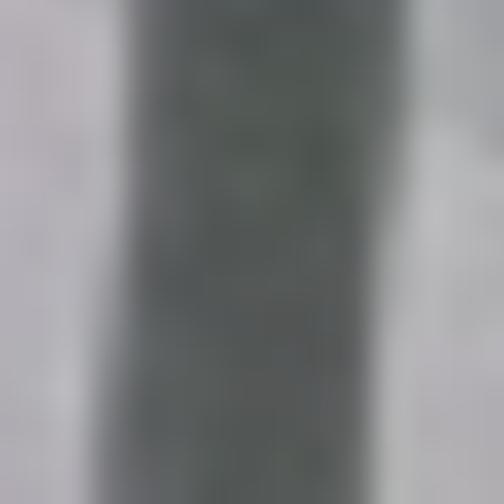

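Request:
move --pt "0 0.00235 -0.00086 0 0 0 1 0 1 1 1 0 1 1 0.75 0 -0.8 -0.3 0.714 0.678 0.226 0.168 0.6 -0.6 0 0.0047 -0.00171 0 0 0 1 0 1 1 1 0 1 1 0.75 0 -0.8 -0.3 0.714 0.678 0.226 0.168 0.6 -0.6" --pt "0 0.00189 -0.00212 0 0 0 1 0 1 1 1 0 1 1 0.75 0 -0.8 -0.3 0.714 0.678 0.226 0.168 0.6 -0.6 0 0.00516 -0.00045 0 0 0 1 0 1 1 1 0 1 1 0.75 0 -0.8 -0.3 0.714 0.678 0.226 0.168 0.6 -0.6" --speed 0.01

Request:
move --target '[0,-0.00235,0.00086,0,0,0,1,0,1,1,1,0,1,1,0.75,0,-0.8,-0.3,0.714,0.678,0.226,0.168,0.6,-0.6,0,0,0,0,0,0,1,0,1,1,1,0,1,1,0.75,0,-0.8,-0.3,0.714,0.678,0.226,0.168,0.6,-0.6]' --speed 0.01

Request:
move --target '[0,-0.00078,0.00028,0,0,0,1,0,1,1,1,0,1,1,0.75,0,-0.8,-0.3,0.714,0.678,0.226,0.168,0.6,-0.6,0,0,0,0,0,0,1,0,1,1,1,0,1,1,0.75,0,-0.8,-0.3,0.714,0.678,0.226,0.168,0.6,-0.6]' --speed 0.01

Scene clock: 1941.23 s.
left_arm: end_effector_position=(+0.7266, -0.2382, +0.3430) hand_goal=(+1.000, +0.000, +1.000, +1.000, +1.000, +0.000, +1.000, +1.000, +0.750, +0.000, -0.800, -0.300, +0.714, +0.678, +0.226, +0.168) hand_measured=(+1.004, +0.006, +1.002, +1.002, +1.002, +0.010, +1.002, +1.000, +0.756, +0.000, -0.796, -0.298, +0.722, +0.678, +0.222, +0.170) hand_current_ma=(+3, +7, +2, +1, +2, +12, +1, +1, +7, +0, +3, +2, +10, +0, -6, +1) hand_state=(goal, goal, goal, goal, goal, goal, goal, goal, goal, goal, goal, goal, goal, goal, goal, goal) hand_current_limit=0.60 hand_speed=-0.60 end_effector_quat_wxyz=(+0.562, +0.800, -0.176, -0.118) | right_arm: end_effector_position=(+0.6241, +0.4505, +0.3455) hand_goal=(+1.000, +0.000, +1.000, +1.000, +1.000, +0.000, +1.000, +1.000, +0.750, +0.000, -0.800, -0.300, +0.714, +0.678, +0.226, +0.168) hand_measured=(+1.002, -0.014, +1.002, +1.000, +1.004, -0.020, +1.002, +1.002, +0.756, +0.000, -0.796, -0.298, +0.722, +0.678, +0.224, +0.168) hand_current_ma=(+1, -8, +0, +0, +1, -15, +1, +0, +4, +0, +1, +1, +4, +0, -1, +0) hand_state=(goal, goal, goal, goal, goal, goal, goal, goal, goal, goal, goal, goal, goal, goal, goal, goal) hand_current_limit=0.60 hand_speed=-0.60 end_effector_quat_wxyz=(+0.132, +0.182, +0.799, +0.558)
Joint positions: left_arm=[3.3 -2.536 -0.554 -2.609 0.667 2.672] | right_arm=[0.207 -1.065 1.846 -3.389 -0.737 -0.421]
Joint torques (N m): left_arm=[-15.71 65.4 15.06 -5.72 -2.3 2.9] | right_arm=[15.8 -33.93 -28.87 -4.98 2.66 0.42]
Wrist force (N): left_arm=[1.8 -16.7 -25.5] | right_arm=[-1.5 -20.1 -27.6]
Wrist torque (N m): left_arm=[4.83 0.01 0.38] | right_arm=[5.03 0.48 -0.25]
Wrist force, peak (N): left_arm=[1.9 -16.0 -27.6] | right_arm=[-1.6 -19.8 -28.7]
Hand target: left_arm +0.7267, -0.2382, +0.3430; +0.562, +0.800, -0.176, -0.118 | right_arm +0.6241, +0.4505, +0.3454; +0.132, +0.182, +0.799, +0.558
Off the commanded pose: left_arm 0.000 m, 0 deg | right_arm 0.000 m, 0 deg.
move: done

Scene clock: 1941.93 s.
left_arm: end_effector_position=(+0.7267, -0.2382, +0.3415) hand_goal=(+1.000, +0.000, +1.000, +1.000, +1.000, +0.000, +1.000, +1.000, +0.750, +0.000, -0.800, -0.300, +0.714, +0.678, +0.226, +0.168) hand_measured=(+1.004, +0.006, +1.002, +1.002, +1.002, +0.010, +1.002, +1.000, +0.756, +0.000, -0.796, -0.298, +0.722, +0.678, +0.222, +0.170) hand_current_ma=(+3, +7, +2, +1, +2, +12, +1, +1, +7, +0, +3, +2, +10, +0, -6, +1) hand_state=(goal, goal, goal, goal, goal, goal, goal, goal, goal, goal, goal, goal, goal, goal, goal, goal) hand_current_limit=0.60 hand_speed=-0.60 end_effector_quat_wxyz=(+0.562, +0.800, -0.176, -0.118) | right_arm: end_effector_position=(+0.6241, +0.4505, +0.3454) hand_goal=(+1.000, +0.000, +1.000, +1.000, +1.000, +0.000, +1.000, +1.000, +0.750, +0.000, -0.800, -0.300, +0.714, +0.678, +0.226, +0.168) hand_measured=(+1.002, -0.014, +1.002, +1.000, +1.004, -0.020, +1.002, +1.002, +0.756, +0.000, -0.796, -0.298, +0.722, +0.678, +0.224, +0.168) hand_current_ma=(+1, -8, +0, +0, +1, -15, +1, +0, +4, +0, +1, +1, +4, +0, -1, +0) hand_state=(goal, goal, goal, goal, goal, goal, goal, goal, goal, goal, goal, goal, goal, goal, goal, goal) hand_current_limit=0.60 hand_speed=-0.60 end_effector_quat_wxyz=(+0.132, +0.182, +0.799, +0.558)
Joint positions: left_arm=[3.3 -2.536 -0.559 -2.604 0.667 2.672] | right_arm=[0.207 -1.065 1.846 -3.389 -0.737 -0.421]
Joint torques (N m): left_arm=[-16.76 76.9 15.38 -2.82 -4.43 1.22] | right_arm=[17.74 -30.99 -13.58 -5.89 5.12 -1.71]
Wrist force (N): left_arm=[1.2 -16.2 -26.0] | right_arm=[-1.6 -20.5 -25.7]
Wrist torque (N m): left_arm=[4.79 -0.05 0.27] | right_arm=[4.75 0.53 -0.23]
Wrist force, peak (N): left_arm=[2.0 -17.1 -25.6] | right_arm=[-1.5 -19.5 -28.4]
Hand target: left_arm +0.7267, -0.2382, +0.3415; +0.562, +0.800, -0.176, -0.118 | right_arm +0.6241, +0.4505, +0.3454; +0.132, +0.182, +0.799, +0.558
Off the commanded pose: left_arm 0.000 m, 0 deg | right_arm 0.000 m, 0 deg.
move: done

Scene clock: 1942.63 s.
left_arm: end_effector_position=(+0.7267, -0.2382, +0.3411) hand_goal=(+1.000, +0.000, +1.000, +1.000, +1.000, +0.000, +1.000, +1.000, +0.750, +0.000, -0.800, -0.300, +0.714, +0.678, +0.226, +0.168) hand_measured=(+1.004, +0.006, +1.002, +1.002, +1.002, +0.010, +1.002, +1.000, +0.756, +0.000, -0.796, -0.298, +0.722, +0.678, +0.222, +0.170) hand_current_ma=(+3, +6, +2, +1, +2, +11, +1, +1, +7, +0, +3, +2, +10, +0, -6, +1) hand_state=(goal, goal, goal, goal, goal, goal, goal, goal, goal, goal, goal, goal, goal, goal, goal, goal) hand_current_limit=0.60 hand_speed=-0.60 end_effector_quat_wxyz=(+0.562, +0.800, -0.176, -0.118) | right_arm: end_effector_position=(+0.6241, +0.4505, +0.3454) hand_goal=(+1.000, +0.000, +1.000, +1.000, +1.000, +0.000, +1.000, +1.000, +0.750, +0.000, -0.800, -0.300, +0.714, +0.678, +0.226, +0.168) hand_measured=(+1.002, -0.014, +1.002, +1.000, +1.004, -0.020, +1.002, +1.002, +0.756, +0.000, -0.796, -0.298, +0.722, +0.678, +0.224, +0.168) hand_current_ma=(+1, -8, +0, +0, +1, -15, +1, +0, +4, +0, +1, +1, +4, +0, -1, +0) hand_state=(goal, goal, goal, goal, goal, goal, goal, goal, goal, goal, goal, goal, goal, goal, goal, goal) hand_current_limit=0.60 hand_speed=-0.60 end_effector_quat_wxyz=(+0.132, +0.182, +0.799, +0.558)
Joint positions: left_arm=[3.3 -2.536 -0.56 -2.603 0.667 2.672] | right_arm=[0.207 -1.065 1.846 -3.389 -0.737 -0.421]
Joint torques (N m): left_arm=[-20.4 68.63 10.04 -2.32 -3.43 -1.21] | right_arm=[17.96 -31.75 -13.63 -5.68 4.81 -1.81]
Wrist force (N): left_arm=[1.1 -6.1 -33.2] | right_arm=[-1.6 -19.2 -24.0]
Wrist torque (N m): left_arm=[5.42 -0.11 0.23] | right_arm=[4.43 0.50 -0.25]
Wrist force, peak (N): left_arm=[1.2 -7.0 -33.2] | right_arm=[-1.4 -19.3 -26.6]
Hand target: left_arm +0.7267, -0.2382, +0.3410; +0.562, +0.800, -0.176, -0.118 | right_arm +0.6241, +0.4505, +0.3454; +0.132, +0.182, +0.799, +0.558
Off the commanded pose: left_arm 0.000 m, 0 deg | right_arm 0.000 m, 0 deg.
move: done

Request:
move --pt "0 0.00078 -0.00028 0 0 0 1 0 1 1 1 0 1 1 0.75 0 -0.8 -0.3 0.714 0.678 0.226 0.168 0.6 -0.6 0 0 0 0 0 0 1 0 1 1 1 0 1 1 0.75 0 -0.8 -0.3 0.714 0.678 0.226 0.168 0.6 -0.6" --pt "0 0.00055 -0.00091 0 0 0 1 0 1 1 1 0 1 1 0.75 0 -0.8 -0.3 0.714 0.678 0.226 0.168 0.6 -0.6 0 0.00023 0.00063 0 0 0 1 0 1 1 1 0 1 1 0.75 0 -0.8 -0.3 0.714 0.678 0.226 0.168 0.6 -0.6" --speed 0.01

Request:
move --target '[0,-0.00078,0.00028,0,0,0,1,0,1,1,1,0,1,1,0.75,0,-0.8,-0.3,0.714,0.678,0.226,0.168,0.6,-0.6,0,0,0,0,0,0,1,0,1,1,1,0,1,1,0.75,0,-0.8,-0.3,0.714,0.678,0.226,0.168,0.6,-0.6]' --speed 0.01

Request:
move --target '[0,-0.00047,0.00017,0,0,0,1,0,1,1,1,0,1,1,0.75,0,-0.8,-0.3,0.714,0.678,0.226,0.168,0.6,-0.6,0,0,0,0,0,0,1,0,1,1,1,0,1,1,0.75,0,-0.8,-0.3,0.714,0.678,0.226,0.168,0.6,-0.6]' --speed 0.01

Scene clock: 1948.37 s.
left_arm: end_effector_position=(+0.7268, -0.2380, +0.3415) hand_goal=(+1.000, +0.000, +1.000, +1.000, +1.000, +0.000, +1.000, +1.000, +0.750, +0.000, -0.800, -0.300, +0.714, +0.678, +0.226, +0.168) hand_measured=(+1.004, +0.006, +1.002, +1.002, +1.002, +0.010, +1.002, +1.000, +0.756, +0.000, -0.796, -0.298, +0.722, +0.678, +0.222, +0.170) hand_current_ma=(+3, +6, +2, +1, +2, +11, +1, +1, +7, +0, +3, +2, +10, +0, -6, +1) hand_state=(goal, goal, goal, goal, goal, goal, goal, goal, goal, goal, goal, goal, goal, goal, goal, goal) hand_current_limit=0.60 hand_speed=-0.60 end_effector_quat_wxyz=(+0.562, +0.800, -0.176, -0.118) | right_arm: end_effector_position=(+0.6242, +0.4509, +0.3453) hand_goal=(+1.000, +0.000, +1.000, +1.000, +1.000, +0.000, +1.000, +1.000, +0.750, +0.000, -0.800, -0.300, +0.714, +0.678, +0.226, +0.168) hand_measured=(+1.002, -0.014, +1.002, +1.000, +1.004, -0.020, +1.002, +1.002, +0.756, +0.000, -0.796, -0.298, +0.722, +0.678, +0.224, +0.168) hand_current_ma=(+1, -8, +0, +0, +1, -15, +1, +0, +4, +0, +1, +1, +4, +0, -1, +0) hand_state=(goal, goal, goal, goal, goal, goal, goal, goal, goal, goal, goal, goal, goal, goal, goal, goal) hand_current_limit=0.60 hand_speed=-0.60 end_effector_quat_wxyz=(+0.132, +0.182, +0.799, +0.558)
Joint positions: left_arm=[3.3 -2.537 -0.557 -2.605 0.668 2.672] | right_arm=[0.207 -1.064 1.845 -3.389 -0.737 -0.421]
Joint torques (N m): left_arm=[-15.91 58.6 19.54 -6.97 -1.85 3.46] | right_arm=[17.58 -32.6 -40.21 -4.32 1.85 1.34]
Wrist force (N): left_arm=[1.9 -16.7 -25.8] | right_arm=[-1.8 -20.3 -28.1]
Wrist torque (N m): left_arm=[4.86 -0.05 0.38] | right_arm=[5.13 0.49 -0.28]
Wrist force, peak (N): left_arm=[1.4 -7.0 -33.7] | right_arm=[-2.1 -20.9 -27.8]
Hand target: left_arm +0.7268, -0.2378, +0.3415; +0.562, +0.800, -0.176, -0.118 | right_arm +0.6242, +0.4508, +0.3454; +0.132, +0.182, +0.799, +0.558
Off the commanded pose: left_arm 0.000 m, 0 deg | right_arm 0.000 m, 0 deg.
move: done

Scene clock: 1949.07 s.
left_arm: end_effector_position=(+0.7268, -0.2378, +0.3410) hand_goal=(+1.000, +0.000, +1.000, +1.000, +1.000, +0.000, +1.000, +1.000, +0.750, +0.000, -0.800, -0.300, +0.714, +0.678, +0.226, +0.168) hand_measured=(+1.004, +0.006, +1.002, +1.002, +1.002, +0.010, +1.002, +1.000, +0.756, +0.000, -0.796, -0.298, +0.722, +0.678, +0.222, +0.170) hand_current_ma=(+3, +6, +2, +1, +2, +11, +1, +1, +7, +0, +3, +2, +10, +0, -6, +1) hand_state=(goal, goal, goal, goal, goal, goal, goal, goal, goal, goal, goal, goal, goal, goal, goal, goal) hand_current_limit=0.60 hand_speed=-0.60 end_effector_quat_wxyz=(+0.562, +0.800, -0.176, -0.118) | right_arm: end_effector_position=(+0.6242, +0.4509, +0.3454) hand_goal=(+1.000, +0.000, +1.000, +1.000, +1.000, +0.000, +1.000, +1.000, +0.750, +0.000, -0.800, -0.300, +0.714, +0.678, +0.226, +0.168) hand_measured=(+1.002, -0.014, +1.002, +1.000, +1.004, -0.020, +1.002, +1.002, +0.756, +0.000, -0.796, -0.298, +0.722, +0.678, +0.224, +0.168) hand_current_ma=(+1, -8, +0, +0, +1, -15, +1, +0, +4, +0, +1, +1, +4, +0, -1, +0) hand_state=(goal, goal, goal, goal, goal, goal, goal, goal, goal, goal, goal, goal, goal, goal, goal, goal) hand_current_limit=0.60 hand_speed=-0.60 end_effector_quat_wxyz=(+0.132, +0.182, +0.799, +0.558)
Joint positions: left_arm=[3.301 -2.537 -0.558 -2.604 0.668 2.672] | right_arm=[0.207 -1.064 1.845 -3.389 -0.737 -0.421]
Joint torques (N m): left_arm=[-15.54 75.97 13.69 -2.6 -3.72 2.95] | right_arm=[7.55 -39.58 -39.75 -4.05 3.43 1.18]
Wrist force (N): left_arm=[2.3 -16.8 -24.8] | right_arm=[-1.8 -20.3 -26.6]
Wrist torque (N m): left_arm=[4.64 -0.07 0.41] | right_arm=[4.91 0.49 -0.28]
Wrist force, peak (N): left_arm=[2.0 -17.0 -25.8] | right_arm=[-1.8 -20.5 -27.7]
Hand target: left_arm +0.7268, -0.2378, +0.3410; +0.562, +0.800, -0.176, -0.118 | right_arm +0.6242, +0.4508, +0.3454; +0.132, +0.182, +0.799, +0.558
Off the commanded pose: left_arm 0.000 m, 0 deg | right_arm 0.000 m, 0 deg.
move: done

Scene clock: 1949.77 s.
left_arm: end_effector_position=(+0.7268, -0.2378, +0.3407) hand_goal=(+1.000, +0.000, +1.000, +1.000, +1.000, +0.000, +1.000, +1.000, +0.750, +0.000, -0.800, -0.300, +0.714, +0.678, +0.226, +0.168) hand_measured=(+1.004, +0.008, +1.002, +1.002, +1.002, +0.010, +1.002, +1.000, +0.756, +0.000, -0.796, -0.298, +0.722, +0.678, +0.222, +0.170) hand_current_ma=(+3, +7, +2, +1, +2, +12, +1, +1, +7, +0, +3, +2, +10, +0, -6, +1) hand_state=(goal, goal, goal, goal, goal, goal, goal, goal, goal, goal, goal, goal, goal, goal, goal, goal) hand_current_limit=0.60 hand_speed=-0.60 end_effector_quat_wxyz=(+0.562, +0.800, -0.176, -0.118) | right_arm: end_effector_position=(+0.6242, +0.4509, +0.3454) hand_goal=(+1.000, +0.000, +1.000, +1.000, +1.000, +0.000, +1.000, +1.000, +0.750, +0.000, -0.800, -0.300, +0.714, +0.678, +0.226, +0.168) hand_measured=(+1.002, -0.014, +1.002, +1.000, +1.004, -0.020, +1.002, +1.002, +0.756, +0.000, -0.796, -0.298, +0.722, +0.678, +0.224, +0.168) hand_current_ma=(+1, -8, +0, +0, +1, -15, +1, +0, +4, +0, +1, +1, +4, +0, -1, +0) hand_state=(goal, goal, goal, goal, goal, goal, goal, goal, goal, goal, goal, goal, goal, goal, goal, goal) hand_current_limit=0.60 hand_speed=-0.60 end_effector_quat_wxyz=(+0.132, +0.182, +0.799, +0.558)
Joint positions: left_arm=[3.301 -2.537 -0.559 -2.603 0.668 2.672] | right_arm=[0.207 -1.064 1.845 -3.389 -0.737 -0.421]
Joint torques (N m): left_arm=[-16.76 76.29 12.93 -2.68 -4.68 2.57] | right_arm=[2.29 -45.82 -39.41 -4.08 5.01 1.24]
Wrist force (N): left_arm=[2.3 -14.7 -25.7] | right_arm=[-1.9 -19.4 -26.0]
Wrist torque (N m): left_arm=[4.79 -0.02 0.44] | right_arm=[4.76 0.46 -0.33]
Wrist force, peak (N): left_arm=[2.2 -16.0 -25.8] | right_arm=[-1.8 -20.2 -26.8]
Hand target: left_arm +0.7268, -0.2378, +0.3407; +0.562, +0.800, -0.176, -0.118 | right_arm +0.6242, +0.4508, +0.3454; +0.132, +0.182, +0.799, +0.558
Off the commanded pose: left_arm 0.000 m, 0 deg | right_arm 0.000 m, 0 deg.
move: done

Request:
move --target '[0,-0.00063,0.00023,0,0,0,1,0,1,1,1,0,1,1,0.75,0,-0.8,-0.3,0.714,0.678,0.226,0.168,0.6,-0.6,0,0,0,0,0,0,1,0,1,1,1,0,1,1,0.75,0,-0.8,-0.3,0.714,0.678,0.226,0.168,0.6,-0.6]' --speed 0.01

Request:
move --target '[0,-0.00031,0.00011,0,0,0,1,0,1,1,1,0,1,1,0.75,0,-0.8,-0.3,0.714,0.678,0.226,0.168,0.6,-0.6,0,0,0,0,0,0,1,0,1,1,1,0,1,1,0.75,0,-0.8,-0.3,0.714,0.678,0.226,0.168,0.6,-0.6]' --speed 0.01

Scene clock: 1953.00 s.
left_arm: end_effector_position=(+0.7268, -0.2378, +0.3403) hand_goal=(+1.000, +0.000, +1.000, +1.000, +1.000, +0.000, +1.000, +1.000, +0.750, +0.000, -0.800, -0.300, +0.714, +0.678, +0.226, +0.168) hand_measured=(+1.004, +0.008, +1.002, +1.002, +1.002, +0.010, +1.002, +1.000, +0.756, +0.000, -0.796, -0.298, +0.722, +0.678, +0.222, +0.170) hand_current_ma=(+3, +8, +2, +1, +2, +12, +1, +1, +7, +0, +3, +2, +10, +0, -6, +1) hand_state=(goal, goal, goal, goal, goal, goal, goal, goal, goal, goal, goal, goal, goal, goal, goal, goal) hand_current_limit=0.60 hand_speed=-0.60 end_effector_quat_wxyz=(+0.562, +0.800, -0.176, -0.118) | right_arm: end_effector_position=(+0.6242, +0.4509, +0.3454) hand_goal=(+1.000, +0.000, +1.000, +1.000, +1.000, +0.000, +1.000, +1.000, +0.750, +0.000, -0.800, -0.300, +0.714, +0.678, +0.226, +0.168) hand_measured=(+1.002, -0.014, +1.002, +1.000, +1.004, -0.020, +1.002, +1.002, +0.756, +0.000, -0.796, -0.298, +0.722, +0.678, +0.224, +0.168) hand_current_ma=(+1, -8, +0, +0, +1, -15, +1, +0, +4, +0, +1, +1, +4, +0, -1, +0) hand_state=(goal, goal, goal, goal, goal, goal, goal, goal, goal, goal, goal, goal, goal, goal, goal, goal) hand_current_limit=0.60 hand_speed=-0.60 end_effector_quat_wxyz=(+0.132, +0.182, +0.799, +0.558)
Joint positions: left_arm=[3.301 -2.536 -0.56 -2.602 0.668 2.672] | right_arm=[0.207 -1.064 1.845 -3.389 -0.737 -0.421]
Joint torques (N m): left_arm=[-22.18 73.25 10.67 -2.61 -3.98 0.01] | right_arm=[0.77 -47.9 -38.8 -4.25 5.27 0.92]
Wrist force (N): left_arm=[2.0 -10.9 -30.7] | right_arm=[-2.1 -20.2 -22.9]
Wrist torque (N m): left_arm=[5.22 -0.05 0.38] | right_arm=[4.34 0.45 -0.33]
Wrist force, peak (N): left_arm=[2.0 -10.9 -30.7] | right_arm=[-2.1 -20.5 -25.5]
Hand target: left_arm +0.7268, -0.2378, +0.3403; +0.562, +0.800, -0.176, -0.118 | right_arm +0.6242, +0.4508, +0.3454; +0.132, +0.182, +0.799, +0.558
Off the commanded pose: left_arm 0.000 m, 0 deg | right_arm 0.000 m, 0 deg.
move: done

Scene clock: 1953.70 s.
left_arm: end_effector_position=(+0.7268, -0.2378, +0.3401) hand_goal=(+1.000, +0.000, +1.000, +1.000, +1.000, +0.000, +1.000, +1.000, +0.750, +0.000, -0.800, -0.300, +0.714, +0.678, +0.226, +0.168) hand_measured=(+1.004, +0.008, +1.002, +1.002, +1.002, +0.010, +1.002, +1.000, +0.756, +0.000, -0.796, -0.298, +0.722, +0.678, +0.222, +0.170) hand_current_ma=(+3, +8, +2, +1, +2, +12, +1, +1, +7, +0, +3, +2, +10, +0, -6, +1) hand_state=(goal, goal, goal, goal, goal, goal, goal, goal, goal, goal, goal, goal, goal, goal, goal, goal) hand_current_limit=0.60 hand_speed=-0.60 end_effector_quat_wxyz=(+0.562, +0.800, -0.176, -0.118) | right_arm: end_effector_position=(+0.6242, +0.4509, +0.3454) hand_goal=(+1.000, +0.000, +1.000, +1.000, +1.000, +0.000, +1.000, +1.000, +0.750, +0.000, -0.800, -0.300, +0.714, +0.678, +0.226, +0.168) hand_measured=(+1.002, -0.014, +1.002, +1.000, +1.004, -0.020, +1.002, +1.002, +0.756, +0.000, -0.796, -0.298, +0.722, +0.678, +0.224, +0.168) hand_current_ma=(+1, -8, +0, +0, +1, -15, +1, +0, +4, +0, +1, +1, +4, +0, -1, +0) hand_state=(goal, goal, goal, goal, goal, goal, goal, goal, goal, goal, goal, goal, goal, goal, goal, goal) hand_current_limit=0.60 hand_speed=-0.60 end_effector_quat_wxyz=(+0.132, +0.182, +0.799, +0.558)
Joint positions: left_arm=[3.301 -2.536 -0.561 -2.602 0.668 2.672] | right_arm=[0.207 -1.064 1.845 -3.389 -0.737 -0.421]
Joint torques (N m): left_arm=[-23.94 67.93 8.26 -2.38 -3.05 -0.53] | right_arm=[1.61 -48.33 -38.97 -4.4 4.86 1.04]
Wrist force (N): left_arm=[1.7 -6.4 -34.0] | right_arm=[-2.2 -19.4 -22.6]
Wrist torque (N m): left_arm=[5.51 -0.06 0.32] | right_arm=[4.27 0.46 -0.34]
Wrist force, peak (N): left_arm=[1.6 -6.6 -34.1] | right_arm=[-2.1 -20.3 -22.7]
Hand target: left_arm +0.7268, -0.2378, +0.3401; +0.562, +0.800, -0.176, -0.118 | right_arm +0.6242, +0.4508, +0.3454; +0.132, +0.182, +0.799, +0.558
Off the commanded pose: left_arm 0.000 m, 0 deg | right_arm 0.000 m, 0 deg.
move: done

Request:
move --target '[0.00025,0.0259,-0.0094,0,0,0,1,0,1,1,1,0,1,1,0.75,0,-0.8,-0.3,0.714,0.678,0.226,0.168,0.6,-0.6,-0.00016,0.0188,-0.00686,0,0,0,1,0,1,1,1,0,1,1,0.75,0,-0.8,-0.3,0.714,0.678,0.226,0.168,0.6,-0.6]' --speed 0.02

Scene clock: 2010.17 s.
left_arm: end_effector_position=(+0.7269, -0.2378, +0.3567) hand_goal=(+1.000, +0.000, +1.000, +1.000, +1.000, +0.000, +1.000, +1.000, +0.750, +0.000, -0.800, -0.300, +0.714, +0.678, +0.226, +0.168) hand_measured=(+1.004, +0.008, +1.002, +1.002, +1.002, +0.010, +1.002, +1.000, +0.756, +0.000, -0.796, -0.298, +0.722, +0.678, +0.222, +0.170) hand_current_ma=(+3, +8, +2, +1, +2, +12, +1, +1, +7, +0, +3, +2, +10, +0, -6, +1) hand_state=(goal, goal, goal, goal, goal, goal, goal, goal, goal, goal, goal, goal, goal, goal, goal, goal) hand_current_limit=0.60 hand_speed=-0.60 end_effector_quat_wxyz=(+0.562, +0.800, -0.176, -0.118) | right_arm: end_effector_position=(+0.6242, +0.4508, +0.3576) hand_goal=(+1.000, +0.000, +1.000, +1.000, +1.000, +0.000, +1.000, +1.000, +0.750, +0.000, -0.800, -0.300, +0.714, +0.678, +0.226, +0.168) hand_measured=(+1.002, -0.014, +1.002, +1.000, +1.004, -0.020, +1.002, +1.002, +0.756, +0.000, -0.796, -0.298, +0.722, +0.678, +0.224, +0.168) hand_current_ma=(+1, -8, +0, +0, +1, -15, +1, +0, +4, +0, +1, +1, +4, +0, -1, +0) hand_state=(goal, goal, goal, goal, goal, goal, goal, goal, goal, goal, goal, goal, goal, goal, goal, goal) hand_current_limit=0.60 hand_speed=-0.60 end_effector_quat_wxyz=(+0.132, +0.182, +0.799, +0.558)
Joint positions: left_arm=[3.301 -2.542 -0.509 -2.649 0.668 2.672] | right_arm=[0.207 -1.085 1.837 -3.361 -0.737 -0.421]
Joint torques (N m): left_arm=[-32.58 58.51 13.96 -2.52 -3.85 0.32] | right_arm=[1.09 -31.45 -32.48 -6.41 4.82 0.23]
Wrist force (N): left_arm=[1.9 -16.8 -25.1] | right_arm=[-1.7 -20.4 -26.7]
Wrist torque (N m): left_arm=[4.76 -0.08 0.39] | right_arm=[4.85 0.41 -0.27]
Wrist force, peak (N): left_arm=[1.9 -7.0 -34.3] | right_arm=[-1.7 -20.4 -26.7]
Hand target: left_arm +0.7268, -0.2378, +0.3567; +0.562, +0.800, -0.176, -0.118 | right_arm +0.6242, +0.4508, +0.3574; +0.132, +0.182, +0.799, +0.558
Off the commanded pose: left_arm 0.000 m, 0 deg | right_arm 0.000 m, 0 deg.
move: done

Request:
move --target '[-0.0734,0.0264,0.0707,0,0,0,1,0,1,1,1,0,1,1,0.75,0,-0.8,-0.3,0.714,0.678,0.226,0.168,0.6,-0.6,0.0736,-0.0253,-0.0709,0,0,0,1,0,1,1,1,0,1,1,0.75,0,-0.8,-0.3,0.714,0.678,0.226,0.168,0.6,-0.6]' --speed 0.06

Scene clock: 2016.50 s.
left_arm: end_effector_position=(+0.6680, -0.2610, +0.3567) hand_goal=(+1.000, +0.000, +1.000, +1.000, +1.000, +0.000, +1.000, +1.000, +0.750, +0.000, -0.800, -0.300, +0.714, +0.678, +0.226, +0.168) hand_measured=(+1.004, +0.008, +1.002, +1.002, +1.002, +0.010, +1.002, +1.000, +0.756, +0.000, -0.796, -0.298, +0.722, +0.678, +0.222, +0.170) hand_current_ma=(+3, +7, +2, +1, +3, +12, +1, +1, +7, +0, +3, +2, +10, +0, -6, +1) hand_state=(goal, goal, goal, goal, goal, goal, goal, goal, goal, goal, goal, goal, goal, goal, goal, goal) hand_current_limit=0.60 hand_speed=-0.60 end_effector_quat_wxyz=(+0.562, +0.800, -0.176, -0.118) | right_arm: end_effector_position=(+0.5648, +0.4295, +0.3574) hand_goal=(+1.000, +0.000, +1.000, +1.000, +1.000, +0.000, +1.000, +1.000, +0.750, +0.000, -0.800, -0.300, +0.714, +0.678, +0.226, +0.168) hand_measured=(+1.002, -0.012, +1.002, +1.000, +1.004, -0.020, +1.002, +1.002, +0.756, +0.000, -0.796, -0.298, +0.722, +0.678, +0.224, +0.168) hand_current_ma=(+1, -8, +0, +0, +1, -15, +1, +0, +4, +0, +1, +1, +4, +0, -1, +0) hand_state=(goal, goal, goal, goal, goal, goal, goal, goal, goal, goal, goal, goal, goal, goal, goal, goal) hand_current_limit=0.60 hand_speed=-0.60 end_effector_quat_wxyz=(+0.132, +0.182, +0.799, +0.558)
Joint positions: left_arm=[3.282 -2.323 -0.908 -2.454 0.653 2.656] | right_arm=[0.189 -1.202 2.028 -3.424 -0.721 -0.435]
Joint torques (N m): left_arm=[-15.18 52.83 11.96 -7.11 -2.71 0.42] | right_arm=[16.74 -25.55 -37.06 -3.96 1.87 1.12]
Wrist force (N): left_arm=[2.0 -17.9 -26.5] | right_arm=[-1.7 -20.6 -28.8]
Wrist torque (N m): left_arm=[5.05 -0.16 0.52] | right_arm=[5.21 0.35 -0.12]
Wrist force, peak (N): left_arm=[1.8 -18.2 -27.4] | right_arm=[-0.8 -20.4 -31.1]
Hand target: left_arm +0.6680, -0.2609, +0.3567; +0.562, +0.800, -0.176, -0.118 | right_arm +0.5648, +0.4296, +0.3573; +0.132, +0.182, +0.799, +0.558
Off the commanded pose: left_arm 0.000 m, 0 deg | right_arm 0.000 m, 0 deg.
move: done

Request:
move --target '[-0.1468,0.0528,0.1414,0,0,0,1,0,1,1,1,0,1,1,0.75,0,-0.8,-0.3,0.714,0.678,0.226,0.168,0.6,-0.6,0.1472,-0.0506,-0.1418,0,0,0,1,0,1,1,1,0,1,1,0.75,0,-0.8,-0.3,0.714,0.678,0.226,0.168,0.6,-0.6]' --speed 0.06

Scene clock: 2021.03 s.
left_arm: end_effector_position=(+0.5504, -0.3070, +0.3567) hand_goal=(+1.000, +0.000, +1.000, +1.000, +1.000, +0.000, +1.000, +1.000, +0.750, +0.000, -0.800, -0.300, +0.714, +0.678, +0.226, +0.168) hand_measured=(+1.004, +0.006, +1.002, +1.002, +1.004, +0.010, +1.002, +1.000, +0.756, +0.000, -0.796, -0.298, +0.722, +0.678, +0.222, +0.170) hand_current_ma=(+3, +6, +2, +1, +3, +11, +2, +1, +7, +0, +3, +2, +10, +0, -6, +1) hand_state=(goal, goal, goal, goal, goal, goal, goal, goal, goal, goal, goal, goal, goal, goal, goal, goal) hand_current_limit=0.60 hand_speed=-0.60 end_effector_quat_wxyz=(+0.562, +0.800, -0.176, -0.118) | right_arm: end_effector_position=(+0.4458, +0.3870, +0.3572) hand_goal=(+1.000, +0.000, +1.000, +1.000, +1.000, +0.000, +1.000, +1.000, +0.750, +0.000, -0.800, -0.300, +0.714, +0.678, +0.226, +0.168) hand_measured=(+1.004, -0.012, +1.002, +1.000, +1.004, -0.020, +1.002, +1.002, +0.756, +0.000, -0.796, -0.298, +0.722, +0.678, +0.224, +0.168) hand_current_ma=(+1, -8, +1, +0, +1, -15, +1, +0, +4, +0, +1, +1, +4, +0, -1, +0) hand_state=(goal, goal, goal, goal, goal, goal, goal, goal, goal, goal, goal, goal, goal, goal, goal, goal) hand_current_limit=0.60 hand_speed=-0.60 end_effector_quat_wxyz=(+0.132, +0.182, +0.799, +0.558)
Joint positions: left_arm=[3.235 -2.022 -1.402 -2.224 0.614 2.61] | right_arm=[0.132 -1.459 2.382 -3.484 -0.673 -0.482]
Joint torques (N m): left_arm=[-14.43 38.64 13.7 -6.96 -2.72 2.37] | right_arm=[18.76 -15.44 -36.82 -4.03 2.55 1.32]
Wrist force (N): left_arm=[1.5 -19.3 -30.2] | right_arm=[-2.4 -21.7 -31.6]
Wrist torque (N m): left_arm=[5.66 -0.15 0.46] | right_arm=[5.84 0.44 -0.30]
Wrist force, peak (N): left_arm=[1.3 -19.5 -30.9] | right_arm=[-1.8 -22.1 -33.9]
Hand target: left_arm +0.5504, -0.3069, +0.3566; +0.562, +0.800, -0.176, -0.118 | right_arm +0.4458, +0.3870, +0.3572; +0.132, +0.182, +0.799, +0.558
Off the commanded pose: left_arm 0.000 m, 0 deg | right_arm 0.000 m, 0 deg.
move: done

Request:
move --pt "-0.0734 0.0264 0.0707 0 0 0 1 0 1 1 1 0 1 1 0.75 0 -0.8 -0.3 0.714 0.678 0.226 0.168 0.6 -0.6 0.0736 -0.0253 -0.0709 0 0 0 1 0 1 1 1 0 1 1 0.75 0 -0.8 -0.3 0.714 0.678 0.226 0.168 0.6 -0.6" --pt "-0.0759 -0.2324 0.1648 0 0 0 1 0 1 1 1 0 1 1 0.75 0 -0.8 -0.3 0.714 0.678 0.226 0.168 0.6 -0.6 0.0758 -0.2838 0.0234 0 0 0 1 0 1 1 1 0 1 1 0.75 0 -0.8 -0.3 0.714 0.678 0.226 0.168 0.6 -0.6" --speed 0.06 --cameras '["cam_high","cam_head_left"]'

Scene clock: 2030.20 s.
left_arm: end_effector_position=(+0.4916, -0.3300, +0.1914) hand_goal=(+1.000, +0.000, +1.000, +1.000, +1.000, +0.000, +1.000, +1.000, +0.750, +0.000, -0.800, -0.300, +0.714, +0.678, +0.226, +0.168) hand_measured=(+1.004, +0.006, +1.002, +1.002, +1.004, +0.008, +1.002, +1.002, +0.756, +0.000, -0.796, -0.298, +0.722, +0.678, +0.222, +0.170) hand_current_ma=(+4, +5, +2, +1, +3, +9, +2, +1, +7, +0, +3, +2, +10, +0, -6, +1) hand_state=(goal, goal, goal, goal, goal, goal, goal, goal, goal, goal, goal, goal, goal, goal, goal, goal) hand_current_limit=0.60 hand_speed=-0.60 end_effector_quat_wxyz=(+0.562, +0.800, -0.176, -0.118) | right_arm: end_effector_position=(+0.3865, +0.3659, +0.1920) hand_goal=(+1.000, +0.000, +1.000, +1.000, +1.000, +0.000, +1.000, +1.000, +0.750, +0.000, -0.800, -0.300, +0.714, +0.678, +0.226, +0.168) hand_measured=(+1.004, -0.010, +1.002, +1.000, +1.004, -0.018, +1.002, +1.002, +0.756, +0.000, -0.796, -0.298, +0.722, +0.678, +0.224, +0.168) hand_current_ma=(+1, -6, +1, +0, +1, -13, +1, +0, +4, +0, +1, +1, +4, +0, -1, +0) hand_state=(goal, goal, goal, goal, goal, goal, goal, goal, goal, goal, goal, goal, goal, goal, goal, goal) hand_current_limit=0.60 hand_speed=-0.60 end_effector_quat_wxyz=(+0.132, +0.182, +0.799, +0.558)
Joint positions: left_arm=[3.204 -2.093 -1.781 -1.747 0.589 2.577] | right_arm=[0.085 -0.911 2.602 -4.217 -0.634 -0.526]
Joint torques (N m): left_arm=[-19.1 51.11 14.32 -6.44 -6.04 -1.71] | right_arm=[14.67 -26.2 1.05 -5.37 3.41 -1.23]
Wrist force (N): left_arm=[1.8 -20.1 -32.5] | right_arm=[-2.3 -22.0 -33.6]
Wrist torque (N m): left_arm=[6.00 -0.17 0.48] | right_arm=[6.26 0.51 -0.34]
Wrist force, peak (N): left_arm=[1.4 -20.2 -33.2] | right_arm=[-1.4 -23.0 -36.1]
Hand target: left_arm +0.4916, -0.3300, +0.1914; +0.562, +0.800, -0.176, -0.118 | right_arm +0.3864, +0.3659, +0.1920; +0.132, +0.182, +0.799, +0.558
Off the commanded pose: left_arm 0.000 m, 0 deg | right_arm 0.000 m, 0 deg.
move: done
Images, in order (width x height): cam_head_left 672x504, cam_high 672x504.

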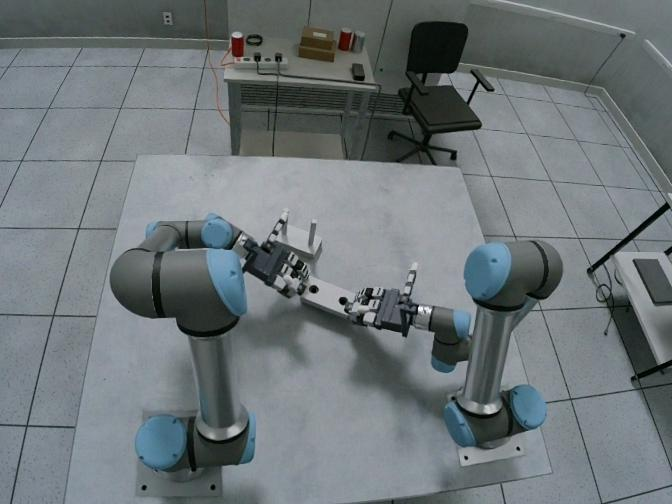

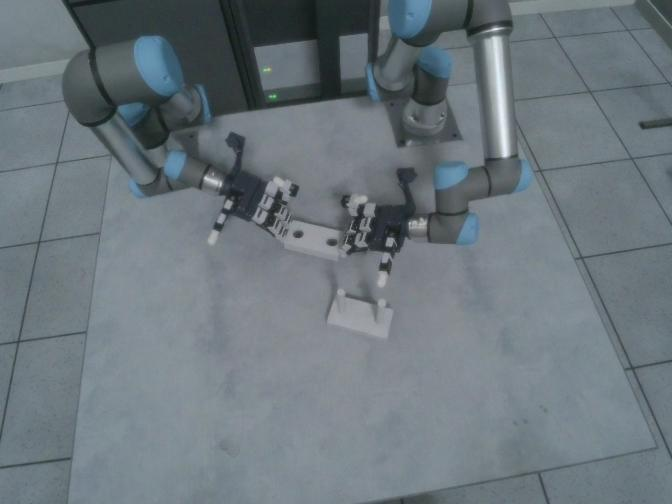

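Request:
zoom_image --camera "cam_high" --region '[324, 284, 400, 341]'

Request:
zoom_image --camera "cam_high" --region '[332, 286, 352, 306]'

Request:
zoom_image --camera "cam_high" --region '[372, 294, 392, 314]'

Request:
zoom_image --camera "cam_head_left" --region '[270, 205, 330, 265]'

Scaled by 6.632 from the camera's 672x504 image, which has a finer 960x720 frame.

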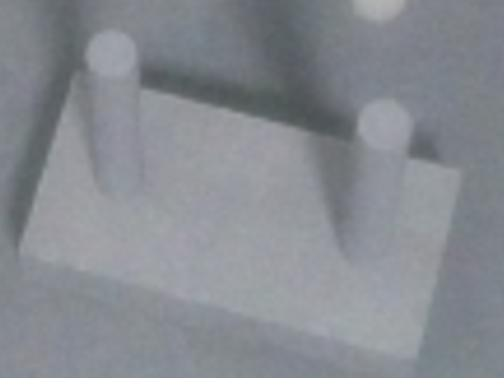

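Scaled by 25.200 from the camera's 672x504 image, which has a finer 960x720 frame.

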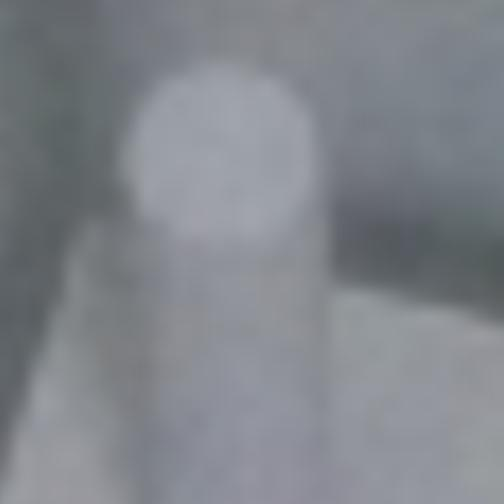

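Scaled by 25.200 from the camera's 672x504 image, which has a finer 960x720 frame.

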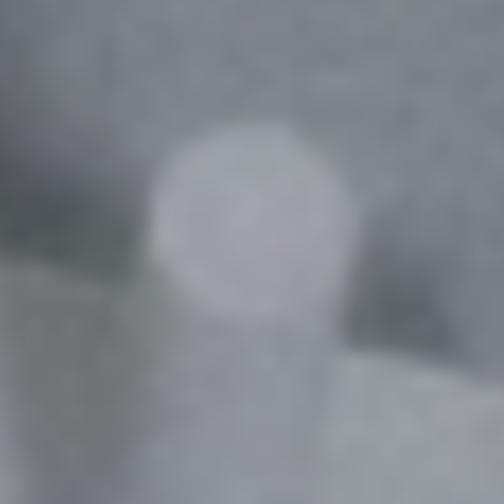

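Scaled by 8.400 from the camera's 672x504 image, which has a finer 960x720 frame.

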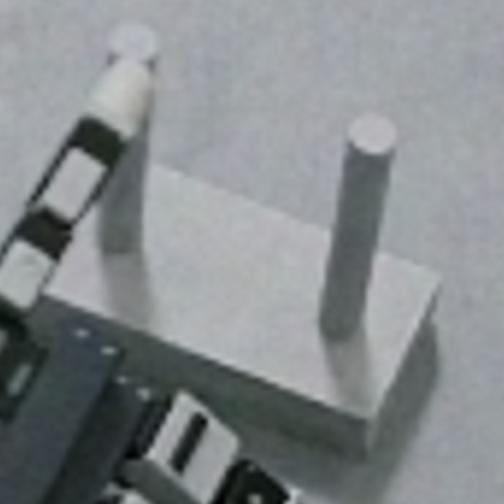

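Request:
move --pt "-0.01518 0.0003 0.00049 0.00025 0.02614 -0.0095 1 0 1 1 1 0 1 1 0.75 0 -0.8 -0.3 0.714 0.678 0.226 0.168 0.6 -0.6 -0.01518 0.00008 0.00057 -0.00022 0.02611 -0.00953 1 0 1 1 1 0 1 1 0.75 0 -0.8 -0.3 0.714 0.678 0.226 0.168 0.6 -0.6" --pt "-0.0302 0.00117 0.00246 0.0005 0.05228 -0.019 1 0 1 1 1 0 1 1 0.75 0 -0.8 -0.3 0.714 0.678 0.226 0.168 0.6 -0.6 -0.0302 0.00069 0.00259 -0.00044 0.05222 -0.01906 1 0 1 1 1 0 1 1 0.75 0 -0.8 -0.3 0.714 0.678 0.226 0.168 0.6 -0.6" --pt "-0.045 0.00246 0.00564 0.00075 0.07842 -0.0285 1 0 1 1 1 0 1 1 0.75 0 -0.8 -0.3 0.714 0.678 0.226 0.168 0.6 -0.6 -0.045 0.00178 0.00584 -0.00067 0.07833 -0.02858 1 0 1 1 1 0 1 1 0.75 0 -0.8 -0.3 0.714 0.678 0.226 0.168 0.6 -0.6" --speed 0.05 --blend 0.002

Scene clock: 2048.60 s.
left_arm: end_effector_position=(+0.4655, -0.3221, +0.1915) hand_goal=(+1.000, +0.000, +1.000, +1.000, +1.000, +0.000, +1.000, +1.000, +0.750, +0.000, -0.800, -0.300, +0.714, +0.678, +0.226, +0.168) hand_measured=(+1.004, +0.004, +1.002, +1.002, +1.004, +0.008, +1.002, +1.002, +0.756, +0.000, -0.796, -0.298, +0.722, +0.678, +0.222, +0.170) hand_current_ma=(+4, +4, +2, +1, +3, +8, +2, +1, +7, +0, +3, +2, +10, +0, -6, +1) hand_state=(goal, goal, goal, goal, goal, goal, goal, goal, goal, goal, goal, goal, goal, goal, goal, goal) hand_current_limit=0.60 hand_speed=-0.60 end_effector_quat_wxyz=(+0.572, +0.816, -0.070, -0.043) | right_arm: end_effector_position=(+0.4124, +0.3573, +0.1921) hand_goal=(+1.000, +0.000, +1.000, +1.000, +1.000, +0.000, +1.000, +1.000, +0.750, +0.000, -0.800, -0.300, +0.714, +0.678, +0.226, +0.168) hand_measured=(+1.004, -0.010, +1.002, +1.002, +1.004, -0.016, +1.002, +1.002, +0.756, +0.000, -0.796, -0.298, +0.722, +0.678, +0.224, +0.168) hand_current_ma=(+1, -5, +1, +0, +2, -12, +1, +0, +4, +0, +1, +1, +4, +0, -1, +0) hand_state=(goal, goal, goal, goal, goal, goal, goal, goal, goal, goal, goal, goal, goal, goal, goal, goal) hand_current_limit=0.60 hand_speed=-0.60 end_effector_quat_wxyz=(+0.058, +0.076, +0.816, +0.571)
Joint positions: left_arm=[3.26 -1.933 -2.119 -1.308 0.443 2.278] | right_arm=[-0.035 -1.091 2.53 -3.422 -0.382 -1.14]
Joint torques (N m): left_arm=[-29.94 23.41 13.49 -1.77 -5.07 2.76] | right_arm=[11.06 -18.35 3.45 -4.33 6.16 0.41]
Wrist force (N): left_arm=[1.4 -18.2 -28.3] | right_arm=[-2.8 -21.8 -30.7]
Wrist torque (N m): left_arm=[5.40 -0.16 0.28] | right_arm=[5.47 0.31 -0.41]
Wrist force, peak (N): left_arm=[1.6 -20.6 -33.9] | right_arm=[-2.6 -23.4 -36.2]
Hand target: left_arm +0.4654, -0.3222, +0.1914; +0.572, +0.816, -0.070, -0.043 | right_arm +0.4123, +0.3574, +0.1920; +0.058, +0.076, +0.816, +0.571
Off the commanded pose: left_arm 0.000 m, 0 deg | right_arm 0.000 m, 0 deg.
move: done

Request:
move --pt "-0.01518 0.0004 0.00073 0.00025 0.02614 -0.0095 1 0 1 1 1 0 1 1 0.75 0 -0.8 -0.3 0.714 0.678 0.226 0.168 0.6 -0.6 -0.01518 0.00017 0.00081 -0.00022 0.02611 -0.00953 1 0 1 1 1 0 1 1 0.75 0 -0.8 -0.3 0.714 0.678 0.226 0.168 0.6 -0.6" --pt "-0.0302 0.00126 0.0027 0.0005 0.05228 -0.019 1 0 1 1 1 0 1 1 0.75 0 -0.8 -0.3 0.714 0.678 0.226 0.168 0.6 -0.6 -0.0302 0.00078 0.00283 -0.00044 0.05222 -0.01906 1 0 1 1 1 0 1 1 0.75 0 -0.8 -0.3 0.714 0.678 0.226 0.168 0.6 -0.6" --pt "-0.045 0.00255 0.00588 0.00075 0.07842 -0.0285 1 0 1 1 1 0 1 1 0.75 0 -0.8 -0.3 0.714 0.678 0.226 0.168 0.6 -0.6 -0.045 0.00187 0.00608 -0.00067 0.07833 -0.02858 1 0 1 1 1 0 1 1 0.75 0 -0.8 -0.3 0.714 0.678 0.226 0.168 0.6 -0.6" --pt "-0.05945 0.00428 0.0103 0.001 0.10456 -0.038 1 0 1 1 1 0 1 1 0.75 0 -0.8 -0.3 0.714 0.678 0.226 0.168 0.6 -0.6 -0.05945 0.00337 0.01057 -0.00089 0.10444 -0.03811 1 0 1 1 1 0 1 1 0.75 0 -0.8 -0.3 0.714 0.678 0.226 0.168 0.6 -0.6" --speed 0.05 --blend 0.002

Scene clock: 2057.47 s.
left_arm: end_effector_position=(+0.4291, -0.3229, +0.1913) hand_goal=(+1.000, +0.000, +1.000, +1.000, +1.000, +0.000, +1.000, +1.000, +0.750, +0.000, -0.800, -0.300, +0.714, +0.678, +0.226, +0.168) hand_measured=(+1.004, +0.002, +1.002, +1.002, +1.004, +0.004, +1.002, +1.002, +0.756, +0.000, -0.796, -0.298, +0.722, +0.678, +0.222, +0.170) hand_current_ma=(+4, +1, +2, +1, +4, +4, +2, +1, +7, +0, +3, +2, +10, +0, -6, +1) hand_state=(goal, goal, goal, goal, goal, goal, goal, goal, goal, goal, goal, goal, goal, goal, goal, goal) hand_current_limit=0.60 hand_speed=-0.60 end_effector_quat_wxyz=(+0.571, +0.816, +0.073, +0.057) | right_arm: end_effector_position=(+0.4486, +0.3572, +0.1920) hand_goal=(+1.000, +0.000, +1.000, +1.000, +1.000, +0.000, +1.000, +1.000, +0.750, +0.000, -0.800, -0.300, +0.714, +0.678, +0.226, +0.168) hand_measured=(+1.004, -0.008, +1.002, +1.002, +1.004, -0.014, +1.002, +1.002, +0.756, +0.000, -0.796, -0.298, +0.722, +0.678, +0.224, +0.168) hand_current_ma=(+1, -3, +1, +0, +2, -9, +1, +0, +4, +0, +1, +1, +4, +0, -1, +0) hand_state=(goal, goal, goal, goal, goal, goal, goal, goal, goal, goal, goal, goal, goal, goal, goal, goal) hand_current_limit=0.60 hand_speed=-0.60 end_effector_quat_wxyz=(-0.042, -0.067, +0.816, +0.572)
Joint positions: left_arm=[3.273 -1.957 -2.528 -0.073 0.353 1.415] | right_arm=[-0.046 -1.215 2.179 -2.033 -0.401 -2.118]
Joint torques (N m): left_arm=[-23.95 39.33 15.58 3.23 -12.11 2.69] | right_arm=[14.33 -39.71 2.76 0.14 9.5 -0.41]
Wrist force (N): left_arm=[0.5 -19.0 -33.5] | right_arm=[-2.7 -22.4 -35.9]
Wrist torque (N m): left_arm=[6.24 -0.22 0.23] | right_arm=[6.42 0.29 -0.50]
Wrist force, peak (N): left_arm=[1.7 -21.2 -34.9] | right_arm=[-2.7 -24.7 -36.9]
Hand target: left_arm +0.4292, -0.3229, +0.1914; +0.571, +0.816, +0.073, +0.057 | right_arm +0.4485, +0.3571, +0.1920; -0.042, -0.067, +0.816, +0.572
Off the commanded pose: left_arm 0.000 m, 0 deg | right_arm 0.000 m, 0 deg.
move: done


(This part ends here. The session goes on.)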